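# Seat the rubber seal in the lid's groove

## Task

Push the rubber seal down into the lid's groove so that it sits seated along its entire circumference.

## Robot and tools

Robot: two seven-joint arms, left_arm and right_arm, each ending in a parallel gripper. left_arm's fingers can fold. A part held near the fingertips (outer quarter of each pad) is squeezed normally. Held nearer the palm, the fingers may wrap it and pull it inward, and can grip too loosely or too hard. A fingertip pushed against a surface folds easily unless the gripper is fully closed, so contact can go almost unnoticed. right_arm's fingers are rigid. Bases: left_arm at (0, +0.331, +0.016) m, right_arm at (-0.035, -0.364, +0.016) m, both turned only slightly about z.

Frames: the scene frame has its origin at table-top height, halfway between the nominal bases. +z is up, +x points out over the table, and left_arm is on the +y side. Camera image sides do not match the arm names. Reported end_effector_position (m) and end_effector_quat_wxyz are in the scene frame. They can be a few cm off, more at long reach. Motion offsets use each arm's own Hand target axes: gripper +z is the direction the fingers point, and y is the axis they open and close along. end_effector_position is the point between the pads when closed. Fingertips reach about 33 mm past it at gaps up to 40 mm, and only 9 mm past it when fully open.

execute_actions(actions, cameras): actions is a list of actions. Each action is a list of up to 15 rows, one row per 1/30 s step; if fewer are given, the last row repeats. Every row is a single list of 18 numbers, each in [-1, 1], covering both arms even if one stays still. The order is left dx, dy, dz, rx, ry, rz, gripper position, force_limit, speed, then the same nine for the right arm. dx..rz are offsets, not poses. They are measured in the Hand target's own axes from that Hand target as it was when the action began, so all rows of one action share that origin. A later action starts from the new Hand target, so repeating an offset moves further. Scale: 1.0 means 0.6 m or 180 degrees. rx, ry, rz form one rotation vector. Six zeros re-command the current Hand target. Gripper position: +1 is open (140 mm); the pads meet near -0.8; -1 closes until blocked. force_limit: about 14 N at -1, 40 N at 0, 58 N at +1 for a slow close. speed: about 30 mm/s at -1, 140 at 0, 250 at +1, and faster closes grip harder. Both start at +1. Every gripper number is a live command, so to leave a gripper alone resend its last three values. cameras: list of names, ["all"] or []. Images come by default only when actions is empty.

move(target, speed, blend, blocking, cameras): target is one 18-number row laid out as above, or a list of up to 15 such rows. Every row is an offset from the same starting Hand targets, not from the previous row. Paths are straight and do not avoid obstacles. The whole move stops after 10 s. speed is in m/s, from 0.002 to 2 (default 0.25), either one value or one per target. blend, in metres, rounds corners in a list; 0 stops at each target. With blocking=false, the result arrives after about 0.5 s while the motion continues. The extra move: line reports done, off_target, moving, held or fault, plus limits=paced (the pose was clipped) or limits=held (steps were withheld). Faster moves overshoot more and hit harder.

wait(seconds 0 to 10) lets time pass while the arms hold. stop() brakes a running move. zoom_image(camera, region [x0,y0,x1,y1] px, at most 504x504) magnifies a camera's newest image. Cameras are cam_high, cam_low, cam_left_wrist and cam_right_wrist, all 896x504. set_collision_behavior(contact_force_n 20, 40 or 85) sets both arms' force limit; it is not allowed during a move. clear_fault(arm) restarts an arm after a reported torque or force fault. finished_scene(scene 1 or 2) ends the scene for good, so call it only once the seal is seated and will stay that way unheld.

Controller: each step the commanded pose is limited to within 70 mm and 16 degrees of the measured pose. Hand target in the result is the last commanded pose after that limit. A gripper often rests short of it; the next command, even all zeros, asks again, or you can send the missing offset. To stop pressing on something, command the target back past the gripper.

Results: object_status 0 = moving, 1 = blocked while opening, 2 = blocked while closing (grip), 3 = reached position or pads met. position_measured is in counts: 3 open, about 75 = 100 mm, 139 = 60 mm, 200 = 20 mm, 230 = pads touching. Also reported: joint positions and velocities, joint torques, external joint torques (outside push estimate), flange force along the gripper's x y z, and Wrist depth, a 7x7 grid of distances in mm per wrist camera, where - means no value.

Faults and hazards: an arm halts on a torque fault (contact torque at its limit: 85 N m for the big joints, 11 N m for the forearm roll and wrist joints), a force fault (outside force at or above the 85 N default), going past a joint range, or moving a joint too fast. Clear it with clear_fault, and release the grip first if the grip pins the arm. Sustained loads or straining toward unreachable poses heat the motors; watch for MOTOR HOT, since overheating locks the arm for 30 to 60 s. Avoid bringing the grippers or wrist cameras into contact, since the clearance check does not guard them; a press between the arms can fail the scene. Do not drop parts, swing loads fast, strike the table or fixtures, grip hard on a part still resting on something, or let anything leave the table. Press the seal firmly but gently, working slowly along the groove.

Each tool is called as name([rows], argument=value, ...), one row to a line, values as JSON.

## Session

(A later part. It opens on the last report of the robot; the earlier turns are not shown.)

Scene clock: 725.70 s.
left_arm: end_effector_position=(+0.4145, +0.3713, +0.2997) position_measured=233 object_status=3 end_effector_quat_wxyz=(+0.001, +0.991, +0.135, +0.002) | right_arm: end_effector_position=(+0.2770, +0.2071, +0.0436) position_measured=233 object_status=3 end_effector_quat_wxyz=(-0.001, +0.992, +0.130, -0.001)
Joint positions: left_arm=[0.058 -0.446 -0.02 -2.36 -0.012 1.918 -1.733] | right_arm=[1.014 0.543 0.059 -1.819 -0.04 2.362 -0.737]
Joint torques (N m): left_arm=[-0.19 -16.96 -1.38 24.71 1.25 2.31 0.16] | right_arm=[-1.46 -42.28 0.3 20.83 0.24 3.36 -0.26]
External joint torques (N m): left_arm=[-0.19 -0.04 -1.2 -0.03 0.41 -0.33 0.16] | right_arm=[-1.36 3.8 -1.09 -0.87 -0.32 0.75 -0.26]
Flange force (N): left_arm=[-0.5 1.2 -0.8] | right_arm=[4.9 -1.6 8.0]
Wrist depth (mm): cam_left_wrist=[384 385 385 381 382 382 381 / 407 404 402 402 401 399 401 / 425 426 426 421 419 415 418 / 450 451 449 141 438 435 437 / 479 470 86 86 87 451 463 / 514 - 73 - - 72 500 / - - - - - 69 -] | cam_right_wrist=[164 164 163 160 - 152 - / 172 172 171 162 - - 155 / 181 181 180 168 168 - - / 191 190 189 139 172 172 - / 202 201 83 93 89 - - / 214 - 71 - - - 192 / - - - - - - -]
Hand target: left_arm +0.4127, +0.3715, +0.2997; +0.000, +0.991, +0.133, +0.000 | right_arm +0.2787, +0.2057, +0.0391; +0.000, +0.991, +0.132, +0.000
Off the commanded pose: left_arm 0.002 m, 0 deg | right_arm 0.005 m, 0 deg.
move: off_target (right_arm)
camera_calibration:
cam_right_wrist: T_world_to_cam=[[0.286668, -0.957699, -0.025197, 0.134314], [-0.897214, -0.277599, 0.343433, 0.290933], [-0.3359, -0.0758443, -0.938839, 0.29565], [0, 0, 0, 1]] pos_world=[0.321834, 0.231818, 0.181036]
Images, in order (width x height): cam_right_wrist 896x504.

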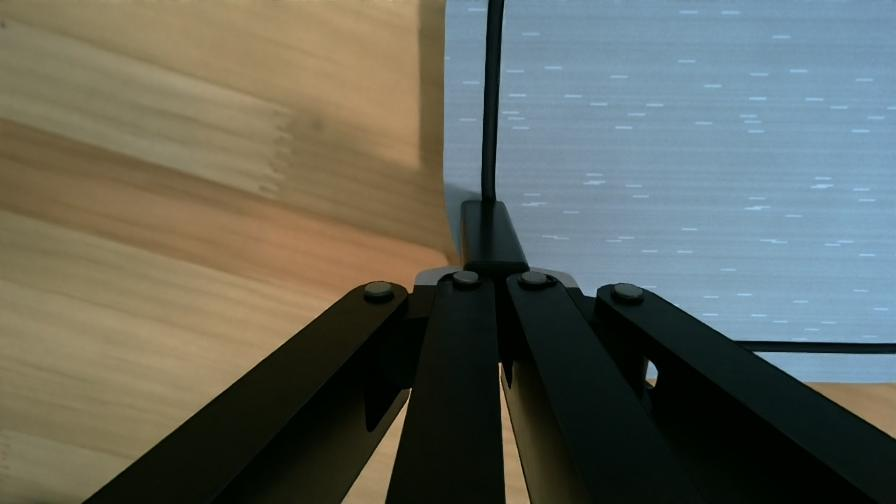

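move([
  [0,0,0,0,0,0,-1,-0.3,0,0,0,-0.02,0,0,0,-1,-0.3,0],
  [0,0,0,0,0,0,-1,-0.3,0,0.025,-0.0067,-0.02,0,0,0,-1,-0.3,0],
  [0,0,0,0,0,0,-1,-0.3,0,0.025,-0.0067,0.002,0,0,0,-1,-0.3,0],
  [0,0,0,0,0,0,-1,-0.3,0,0.025,-0.0067,-0.02,0,0,0,-1,-0.3,0],
  [0,0,0,0,0,0,-1,-0.3,0,0.05,-0.0083,-0.02,0,0,0,-1,-0.3,0],
  [0,0,0,0,0,0,-1,-0.3,0,0.05,-0.0083,0.002,0,0,0,-1,-0.3,0],
  [0,0,0,0,0,0,-1,-0.3,0,0.05,-0.0083,-0.02,0,0,0,-1,-0.3,0],
  [0,0,0,0,0,0,-1,-0.3,0,0.075,-0.0083,-0.02,0,0,0,-1,-0.3,0],
  [0,0,0,0,0,0,-1,-0.3,0,0.075,-0.0083,0.002,0,0,0,-1,-0.3,0],
], speed=[0.08,0.08,0.03,0.08,0.08,0.03,0.08,0.08,0.03], blend=[0.003,0.003,0,0.003,0.003,0,0.003,0.003,0])

move([
  [0,0,0,0,0,0,-1,-0.3,0,0,0,-0.022,0,0,0,-1,-0.3,0],
  [0,0,0,0,0,0,-1,-0.3,0,0.025,0,-0.022,0,0,0,-1,-0.3,0],
  [0,0,0,0,0,0,-1,-0.3,0,0.025,0,0,0,0,0,-1,-0.3,0],
  [0,0,0,0,0,0,-1,-0.3,0,0.025,0,-0.022,0,0,0,-1,-0.3,0],
  [0,0,0,0,0,0,-1,-0.3,0,0.05,0.0017,-0.022,0,0,0,-1,-0.3,0],
  [0,0,0,0,0,0,-1,-0.3,0,0.05,0.0017,0,0,0,0,-1,-0.3,0],
  [0,0,0,0,0,0,-1,-0.3,0,0.05,0.0017,-0.022,0,0,0,-1,-0.3,0],
  [0,0,0,0,0,0,-1,-0.3,0,0.075,0.0067,-0.022,0,0,0,-1,-0.3,0],
  [0,0,0,0,0,0,-1,-0.3,0,0.075,0.0067,0,0,0,0,-1,-0.3,0],
], speed=[0.08,0.08,0.03,0.08,0.08,0.03,0.08,0.08,0.03], blend=[0.003,0.003,0,0.003,0.003,0,0.003,0.003,0], cameras=["cam_right_wrist"])

zoom_image(camera="cam_right_wrist", region=[350, 50, 750, 350])

Scene clock: 739.57 s.
left_arm: end_effector_position=(+0.4145, +0.3713, +0.2997) position_measured=233 object_status=3 end_effector_quat_wxyz=(+0.001, +0.991, +0.135, +0.002) | right_arm: end_effector_position=(+0.3199, +0.2233, +0.0435) position_measured=233 object_status=3 end_effector_quat_wxyz=(-0.002, +0.992, +0.128, -0.001)
Joint positions: left_arm=[0.058 -0.446 -0.02 -2.36 -0.012 1.918 -1.733] | right_arm=[0.976 0.64 0.056 -1.651 -0.041 2.292 -0.777]
Joint velocities: left_arm=[within noise] | right_arm=[0 0 -0.001 0 0 0 -0.004]
Joint torques (N m): left_arm=[-0.21 -16.97 -1.43 24.68 1.25 2.31 0.19] | right_arm=[-0.68 -44.68 1.11 21.54 0.31 3.97 -0.28]
External joint torques (N m): left_arm=[-0.18 0 -1.22 -0.1 0.42 -0.34 0.19] | right_arm=[-0.65 4.64 -0.52 -0.98 -0.29 1.35 -0.28]
Flange force (N): left_arm=[-0.6 1.1 -0.6] | right_arm=[4.9 -2.9 9.9]
Wrist depth (mm): cam_left_wrist=[385 382 383 382 381 379 382 / 405 402 402 401 400 399 401 / 428 427 425 420 421 415 417 / 451 448 450 141 438 435 440 / 481 470 86 86 87 451 465 / 510 - 73 - - 72 493 / - - - - - 69 -] | cam_right_wrist=[164 164 163 163 148 - - / 172 172 171 169 - - 157 / 182 181 180 177 - 166 165 / 191 190 189 139 - - - / 202 201 83 95 89 181 182 / 214 - 71 - - - - / - - - - - - -]
Hand target: left_arm +0.4127, +0.3715, +0.2997; +0.000, +0.991, +0.133, +0.000 | right_arm +0.3209, +0.2223, +0.0379; +0.000, +0.991, +0.132, +0.000
Off the commanded pose: left_arm 0.002 m, 0 deg | right_arm 0.006 m, 1 deg.
move: off_target (right_arm)

Scene clock: 742.67 s.
left_arm: end_effector_position=(+0.4145, +0.3713, +0.2997) position_measured=233 object_status=3 end_effector_quat_wxyz=(+0.001, +0.991, +0.135, +0.002) | right_arm: end_effector_position=(+0.3647, +0.2321, +0.0434) position_measured=233 object_status=3 end_effector_quat_wxyz=(-0.003, +0.992, +0.128, +0.000)
Joint positions: left_arm=[0.058 -0.446 -0.02 -2.36 -0.012 1.918 -1.733] | right_arm=[0.934 0.735 0.055 -1.486 -0.041 2.223 -0.826]
Joint velocities: left_arm=[within noise] | right_arm=[-0.001 0 0 0 -0.001 0.001 -0.005]
Joint torques (N m): left_arm=[-0.18 -16.98 -1.41 24.71 1.24 2.31 0.16] | right_arm=[-0.69 -48.29 1.26 21.65 0.32 3.15 -0.33]
External joint torques (N m): left_arm=[-0.16 -0.2 -1.2 0.07 0.41 -0.31 0.16] | right_arm=[-0.73 3.75 -0.56 -1.51 -0.32 0.52 -0.33]
Flange force (N): left_arm=[-0.8 1.1 -1.0] | right_arm=[2.5 -0.3 6.8]
Wrist depth (mm): cam_left_wrist=[385 384 383 380 383 382 380 / 404 402 403 404 404 402 401 / 426 428 425 420 421 413 414 / 454 450 451 141 413 317 438 / 478 473 86 85 87 150 459 / 511 - 73 - - 72 147 / - - - - - 69 -] | cam_right_wrist=[165 164 164 163 162 160 160 / 173 172 171 170 159 156 - / 182 181 180 177 - - - / 191 191 189 139 - - - / 202 201 83 94 89 - 182 / 214 - 71 - - - - / - - - - - - -]
Hand target: left_arm +0.4127, +0.3715, +0.2997; +0.000, +0.991, +0.133, +0.000 | right_arm +0.3653, +0.2302, +0.0379; +0.000, +0.991, +0.132, +0.000
Off the commanded pose: left_arm 0.002 m, 0 deg | right_arm 0.006 m, 1 deg.
move: off_target (right_arm)
camera_calibration:
cam_right_wrist: T_world_to_cam=[[0.28235, -0.958913, -0.0276327, 0.135031], [-0.898607, -0.274458, 0.342314, 0.37649], [-0.335834, -0.0718216, -0.939179, 0.325909], [0, 0, 0, 1]] pos_world=[0.409642, 0.256221, 0.18094]
Images, in order (width x height): cam_right_wrist 896x504.

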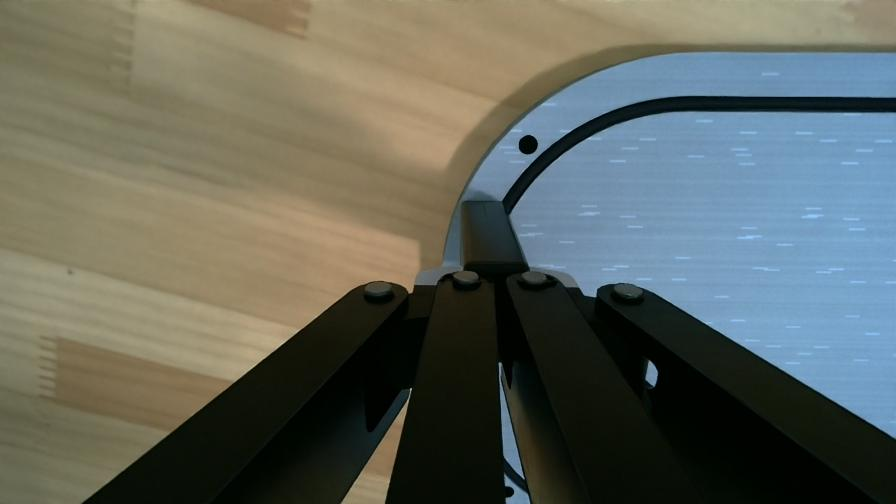

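Scaled by 1.260.

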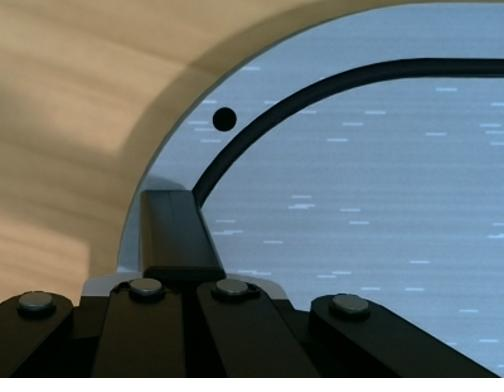

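move([
  [0,0,0,0,0,0,-1,-0.3,0,0,0,-0.02,0,0,0,-1,-0.3,0],
  [0,0,0,0,0,0,-1,-0.3,0,0.0148,0.0112,-0.02,0,0,0,-1,-0.3,0],
  [0,0,0,0,0,0,-1,-0.3,0,0.0148,0.0112,0.002,0,0,0,-1,-0.3,0],
  [0,0,0,0,0,0,-1,-0.3,0,0.0148,0.0112,-0.02,0,0,0,-1,-0.3,0],
  [0,0,0,0,0,0,-1,-0.3,0,0.0315,0.0212,-0.02,0,0,0,-1,-0.3,0],
  [0,0,0,0,0,0,-1,-0.3,0,0.0315,0.0212,0.002,0,0,0,-1,-0.3,0],
  [0,0,0,0,0,0,-1,-0.3,0,0.0315,0.0212,-0.02,0,0,0,-1,-0.3,0],
  [0,0,0,0,0,0,-1,-0.3,0,0.0465,0.0345,-0.02,0,0,0,-1,-0.3,0],
  [0,0,0,0,0,0,-1,-0.3,0,0.0465,0.0345,0.002,0,0,0,-1,-0.3,0],
], speed=[0.08,0.08,0.03,0.08,0.08,0.03,0.08,0.08,0.03], blend=[0.003,0.003,0,0.003,0.003,0,0.003,0.003,0])

move([
  [0,0,0,0,0,0,-1,-0.3,0,0,0,-0.022,0,0,0,-1,-0.3,0],
  [0,0,0,0,0,0,-1,-0.3,0,0.0133,0.0167,-0.022,0,0,0,-1,-0.3,0],
  [0,0,0,0,0,0,-1,-0.3,0,0.0133,0.0167,0,0,0,0,-1,-0.3,0],
  [0,0,0,0,0,0,-1,-0.3,0,0.0133,0.0167,-0.022,0,0,0,-1,-0.3,0],
  [0,0,0,0,0,0,-1,-0.3,0,0.025,0.04,-0.022,0,0,0,-1,-0.3,0],
  [0,0,0,0,0,0,-1,-0.3,0,0.025,0.04,0,0,0,0,-1,-0.3,0],
  [0,0,0,0,0,0,-1,-0.3,0,0.025,0.04,-0.022,0,0,0,-1,-0.3,0],
  [0,0,0,0,0,0,-1,-0.3,0,0.0342,0.0633,-0.022,0,0,0,-1,-0.3,0],
  [0,0,0,0,0,0,-1,-0.3,0,0.0342,0.0633,0,0,0,0,-1,-0.3,0],
], speed=[0.08,0.08,0.03,0.08,0.08,0.03,0.08,0.08,0.03], blend=[0.003,0.003,0,0.003,0.003,0,0.003,0.003,0], cameras=["cam_right_wrist"])

zoom_image(camera="cam_right_wrist", region=[200, 150, 600, 450])

Scene clock: 759.73 s.
left_arm: end_effector_position=(+0.4145, +0.3713, +0.2997) position_measured=233 object_status=3 end_effector_quat_wxyz=(+0.001, +0.991, +0.135, +0.002) | right_arm: end_effector_position=(+0.3976, +0.2190, +0.0433) position_measured=233 object_status=3 end_effector_quat_wxyz=(-0.002, +0.992, +0.128, +0.000)
Joint positions: left_arm=[0.058 -0.446 -0.02 -2.36 -0.012 1.918 -1.733] | right_arm=[0.889 0.763 0.053 -1.436 -0.042 2.201 -0.874]
Joint velocities: left_arm=[within noise] | right_arm=[-0.001 -0.001 0 0.001 0 0 -0.004]
Joint torques (N m): left_arm=[-0.18 -16.98 -1.41 24.73 1.24 2.31 0.19] | right_arm=[-0.53 -48.14 1.41 21.51 0.45 3.58 -0.29]
External joint torques (N m): left_arm=[-0.15 -0.13 -1.19 0.05 0.41 -0.32 0.19] | right_arm=[-0.51 4.86 -0.36 -1.94 -0.2 0.93 -0.29]
Flange force (N): left_arm=[-0.6 1.1 -1.0] | right_arm=[2.4 -0.6 9.0]
Wrist depth (mm): cam_left_wrist=[385 383 383 383 383 378 382 / 402 404 402 404 402 401 401 / 428 428 421 417 419 413 414 / 451 450 452 141 435 155 141 / 478 473 86 85 87 149 143 / 512 - 73 - - 72 141 / - - - - - 69 -] | cam_right_wrist=[164 164 164 163 162 161 161 / 172 172 171 170 170 169 168 / 181 181 180 177 166 - 164 / 191 190 189 139 - - - / 202 200 83 94 89 84 - / 213 - 71 - - - - / - - - - - - -]
Hand target: left_arm +0.4127, +0.3715, +0.2997; +0.000, +0.991, +0.133, +0.000 | right_arm +0.3977, +0.2176, +0.0367; +0.000, +0.991, +0.132, +0.000
Off the commanded pose: left_arm 0.002 m, 0 deg | right_arm 0.007 m, 1 deg.
move: off_target (right_arm)

Scene clock: 762.80 s.
left_arm: end_effector_position=(+0.4145, +0.3713, +0.2997) position_measured=233 object_status=3 end_effector_quat_wxyz=(+0.001, +0.991, +0.135, +0.002) | right_arm: end_effector_position=(+0.4276, +0.1865, +0.0433) position_measured=233 object_status=3 end_effector_quat_wxyz=(-0.001, +0.992, +0.127, -0.001)
Joint positions: left_arm=[0.058 -0.446 -0.02 -2.36 -0.012 1.918 -1.733] | right_arm=[0.828 0.743 0.053 -1.472 -0.043 2.213 -0.932]
Joint velocities: left_arm=[within noise] | right_arm=[-0.002 0.001 0 -0.001 0.001 0 -0.007]
Joint torques (N m): left_arm=[-0.18 -16.95 -1.42 24.71 1.25 2.32 0.18] | right_arm=[0.3 -47.16 2.21 21.38 0.63 4.07 -0.28]
External joint torques (N m): left_arm=[-0.24 0.03 -1.31 -0.06 0.42 -0.32 0.18] | right_arm=[0.38 5.32 0.5 -1.96 -0.03 1.43 -0.28]
Flange force (N): left_arm=[-0.4 1.4 -0.7] | right_arm=[2.0 -1.6 10.6]
Wrist depth (mm): cam_left_wrist=[385 381 381 382 380 383 382 / 404 404 406 401 401 399 402 / 427 427 427 418 422 407 156 / 450 449 451 141 435 267 146 / 477 475 86 86 87 450 159 / 508 - 73 - - 72 172 / - - - - - 69 -] | cam_right_wrist=[164 163 163 162 162 161 161 / 172 171 171 170 170 169 168 / 181 180 179 177 177 176 177 / 190 190 187 139 173 - 177 / 201 200 83 95 89 - - / 213 - 71 - - - - / - - - - - - -]
Hand target: left_arm +0.4127, +0.3715, +0.2997; +0.000, +0.991, +0.133, +0.000 | right_arm +0.4274, +0.1863, +0.0367; +0.000, +0.991, +0.132, +0.000
Off the commanded pose: left_arm 0.002 m, 0 deg | right_arm 0.007 m, 1 deg.
move: off_target (right_arm)
camera_calibration:
cam_right_wrist: T_world_to_cam=[[0.281617, -0.959228, -0.0239603, 0.0737853], [-0.898762, -0.272446, 0.34351, 0.420146], [-0.336032, -0.0752038, -0.938843, 0.344348], [0, 0, 0, 1]] pos_world=[0.472544, 0.21114, 0.180732]
Images, in order (width x height): cam_right_wrist 896x504.

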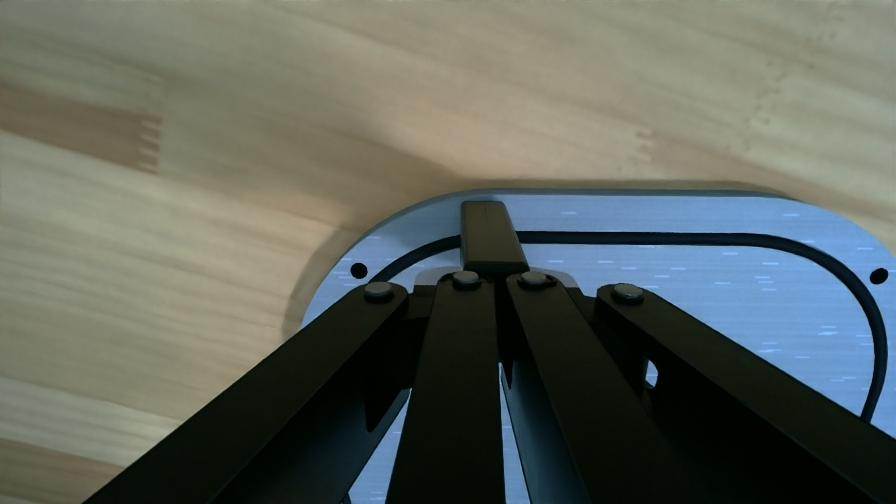

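Scaled by 1.260.

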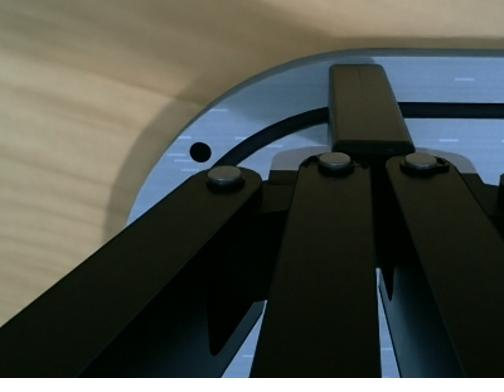

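move([
  [0,0,0,0,0,0,-1,-0.3,0,0,0,-0.15,0,0,0,-1,-0.3,0],
  [0,0,0,0,0,0,-1,-0.3,0,-0.15,0.3,-0.4,0,0,0,-1,-0.3,0],
], speed=[0.1,0.2], blend=[0.02,0], cameras=["all"])

zoom_image(camera="cam_right_wrist", region=[200, 100, 500, 320])

zoom_image(camera="cam_left_wrist", region=[596, 140, 896, 380])

zoom_image(camera="cam_high", region=[440, 100, 640, 250])

Scene clock: 771.10 s.
left_arm: end_effector_position=(+0.4145, +0.3713, +0.2997) position_measured=233 object_status=3 end_effector_quat_wxyz=(+0.001, +0.991, +0.135, +0.002) | right_arm: end_effector_position=(+0.3889, -0.0108, +0.2770) position_measured=233 object_status=3 end_effector_quat_wxyz=(+0.001, +0.992, +0.130, +0.002)
Joint positions: left_arm=[0.058 -0.446 -0.02 -2.36 -0.012 1.918 -1.733] | right_arm=[0.678 -0.018 0.017 -1.982 -0.004 1.967 -1.133]
Joint velocities: left_arm=[within noise] | right_arm=[-0.001 0 -0.001 0 0.001 0.001 -0.006]
Joint torques (N m): left_arm=[-0.2 -16.95 -1.44 24.66 1.25 2.31 0.24] | right_arm=[-0.27 -31.89 -0.34 23.83 1.13 2.43 -0.35]
External joint torques (N m): left_arm=[-0.1 -0.06 -1.15 -0.06 0.42 -0.33 0.24] | right_arm=[-0.31 -0.02 -0.35 -0.85 0.36 -0.22 -0.35]
Flange force (N): left_arm=[-0.6 0.9 -0.7] | right_arm=[-2.2 2.4 1.1]
Wrist depth (mm): cam_left_wrist=[386 383 381 381 381 383 382 / 404 401 404 403 402 398 401 / 426 425 424 420 421 413 415 / 451 450 450 141 435 438 433 / 479 477 86 85 87 451 468 / 511 - 73 - - 72 501 / - - - - - 69 -] | cam_right_wrist=[373 366 381 366 370 371 370 / 390 380 - 387 386 387 387 / 410 421 - 402 405 405 407 / 431 435 - 120 423 427 425 / 454 448 82 94 89 441 450 / 440 - 71 - - - 468 / - - - - - - -]
Hand target: left_arm +0.4127, +0.3715, +0.2997; +0.000, +0.991, +0.133, +0.000 | right_arm +0.3878, -0.0111, +0.2766; +0.000, +0.991, +0.132, +0.000
Off the commanded pose: left_arm 0.002 m, 0 deg | right_arm 0.001 m, 0 deg.
move: done
camera_calibration:
cam_left_wrist: T_world_to_cam=[[0.271516, -0.962412, -0.00657975, 0.259701], [-0.903271, -0.257179, 0.343455, 0.3712], [-0.332237, -0.0873101, -0.939146, 0.599565], [0, 0, 0, 1]] pos_world=[0.463979, 0.397753, 0.437298]
cam_right_wrist: T_world_to_cam=[[0.286551, -0.957854, -0.0201195, -0.101979], [-0.899354, -0.27617, 0.338957, 0.252762], [-0.330228, -0.0790339, -0.940587, 0.534067], [0, 0, 0, 1]] pos_world=[0.432909, 0.0143338, 0.414609]

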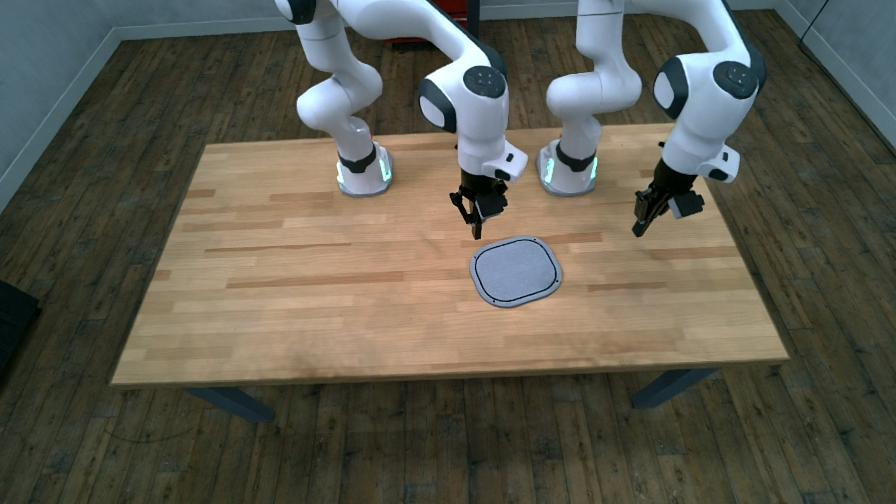

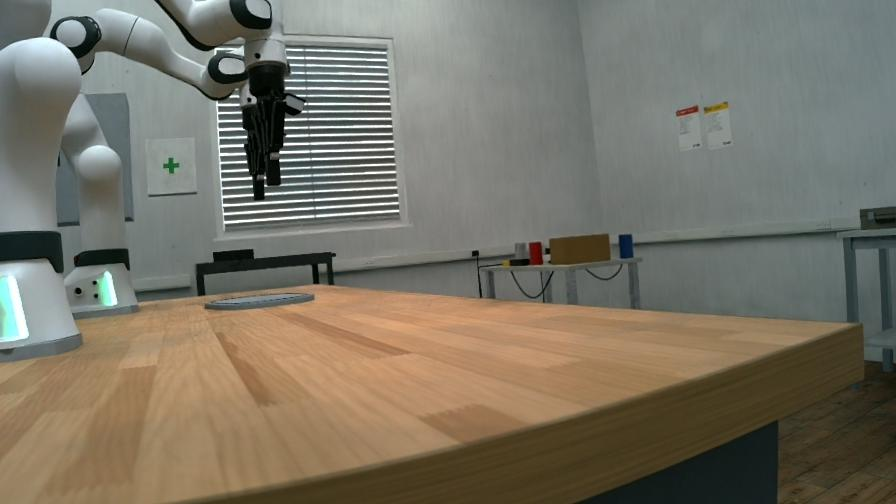

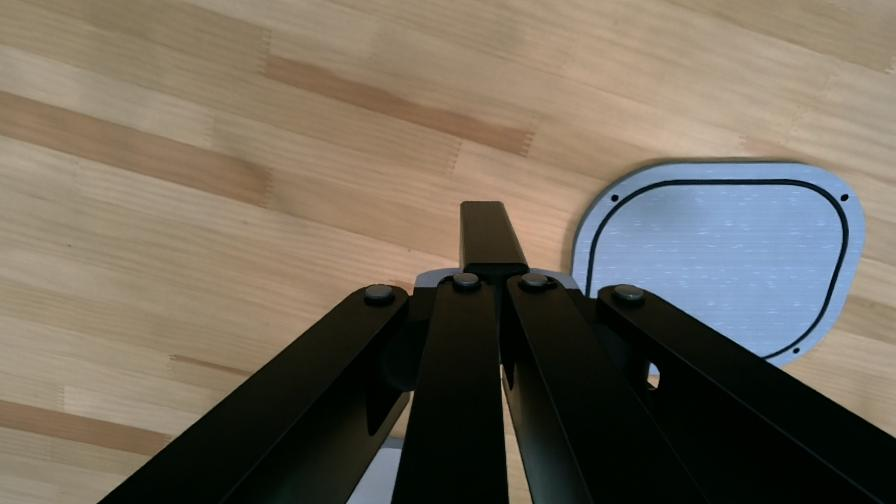

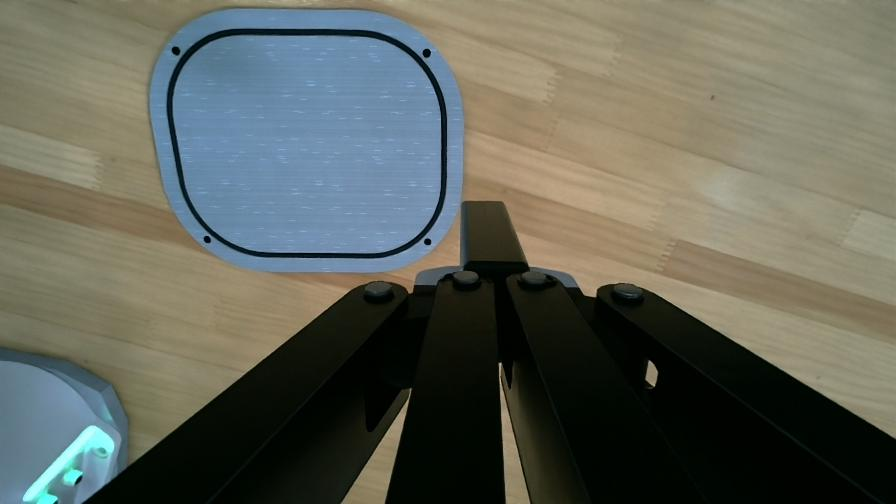

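Scaled by 1.680.

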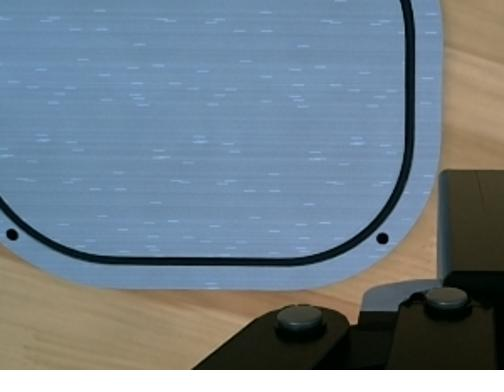

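Scaled by 1.680.

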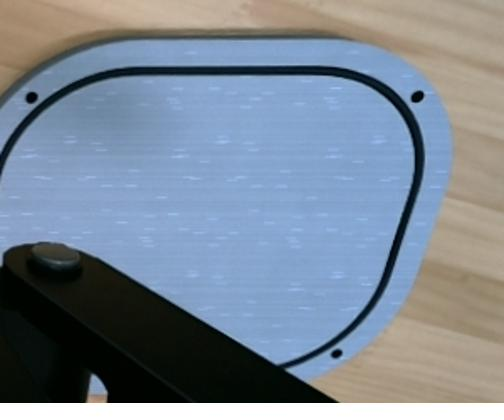

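Scaled by 2.520.

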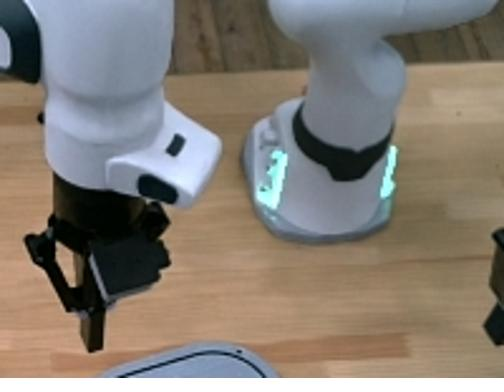

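zoom_image(camera="cam_right_wrist", region=[320, 10, 480, 140])

zoom_image(camera="cam_right_wrist", region=[140, 10, 320, 140])

zoom_image(camera="cam_right_wrist", region=[140, 130, 320, 275])

zoom_image(camera="cam_right_wrist", region=[310, 130, 470, 275])

Scaled by 3.150.

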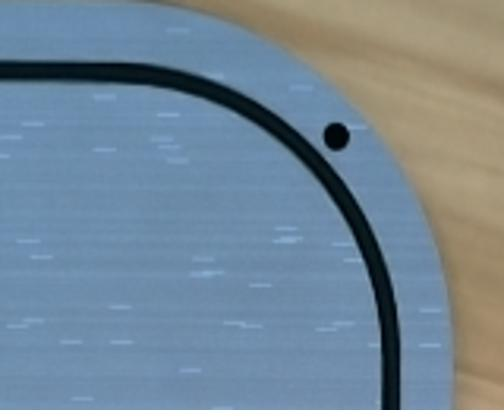

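Scaled by 2.800.

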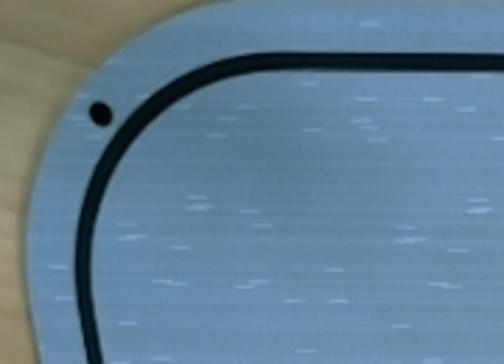

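Scaled by 2.800.

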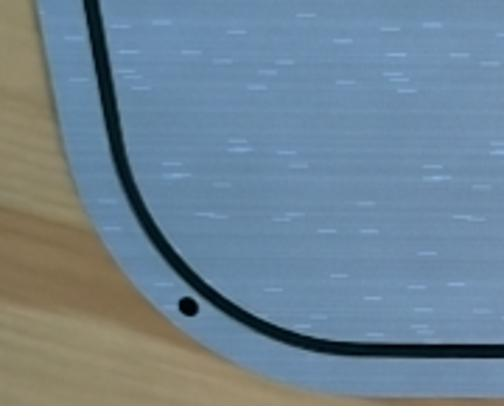

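Scaled by 3.150.

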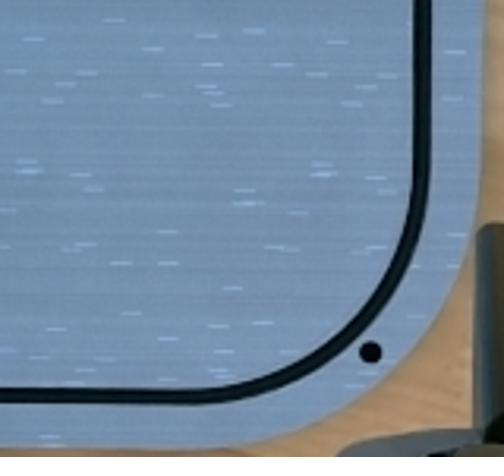

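Uniform all round.

finished_scene(scene=2)

The scene is finished: the task was done.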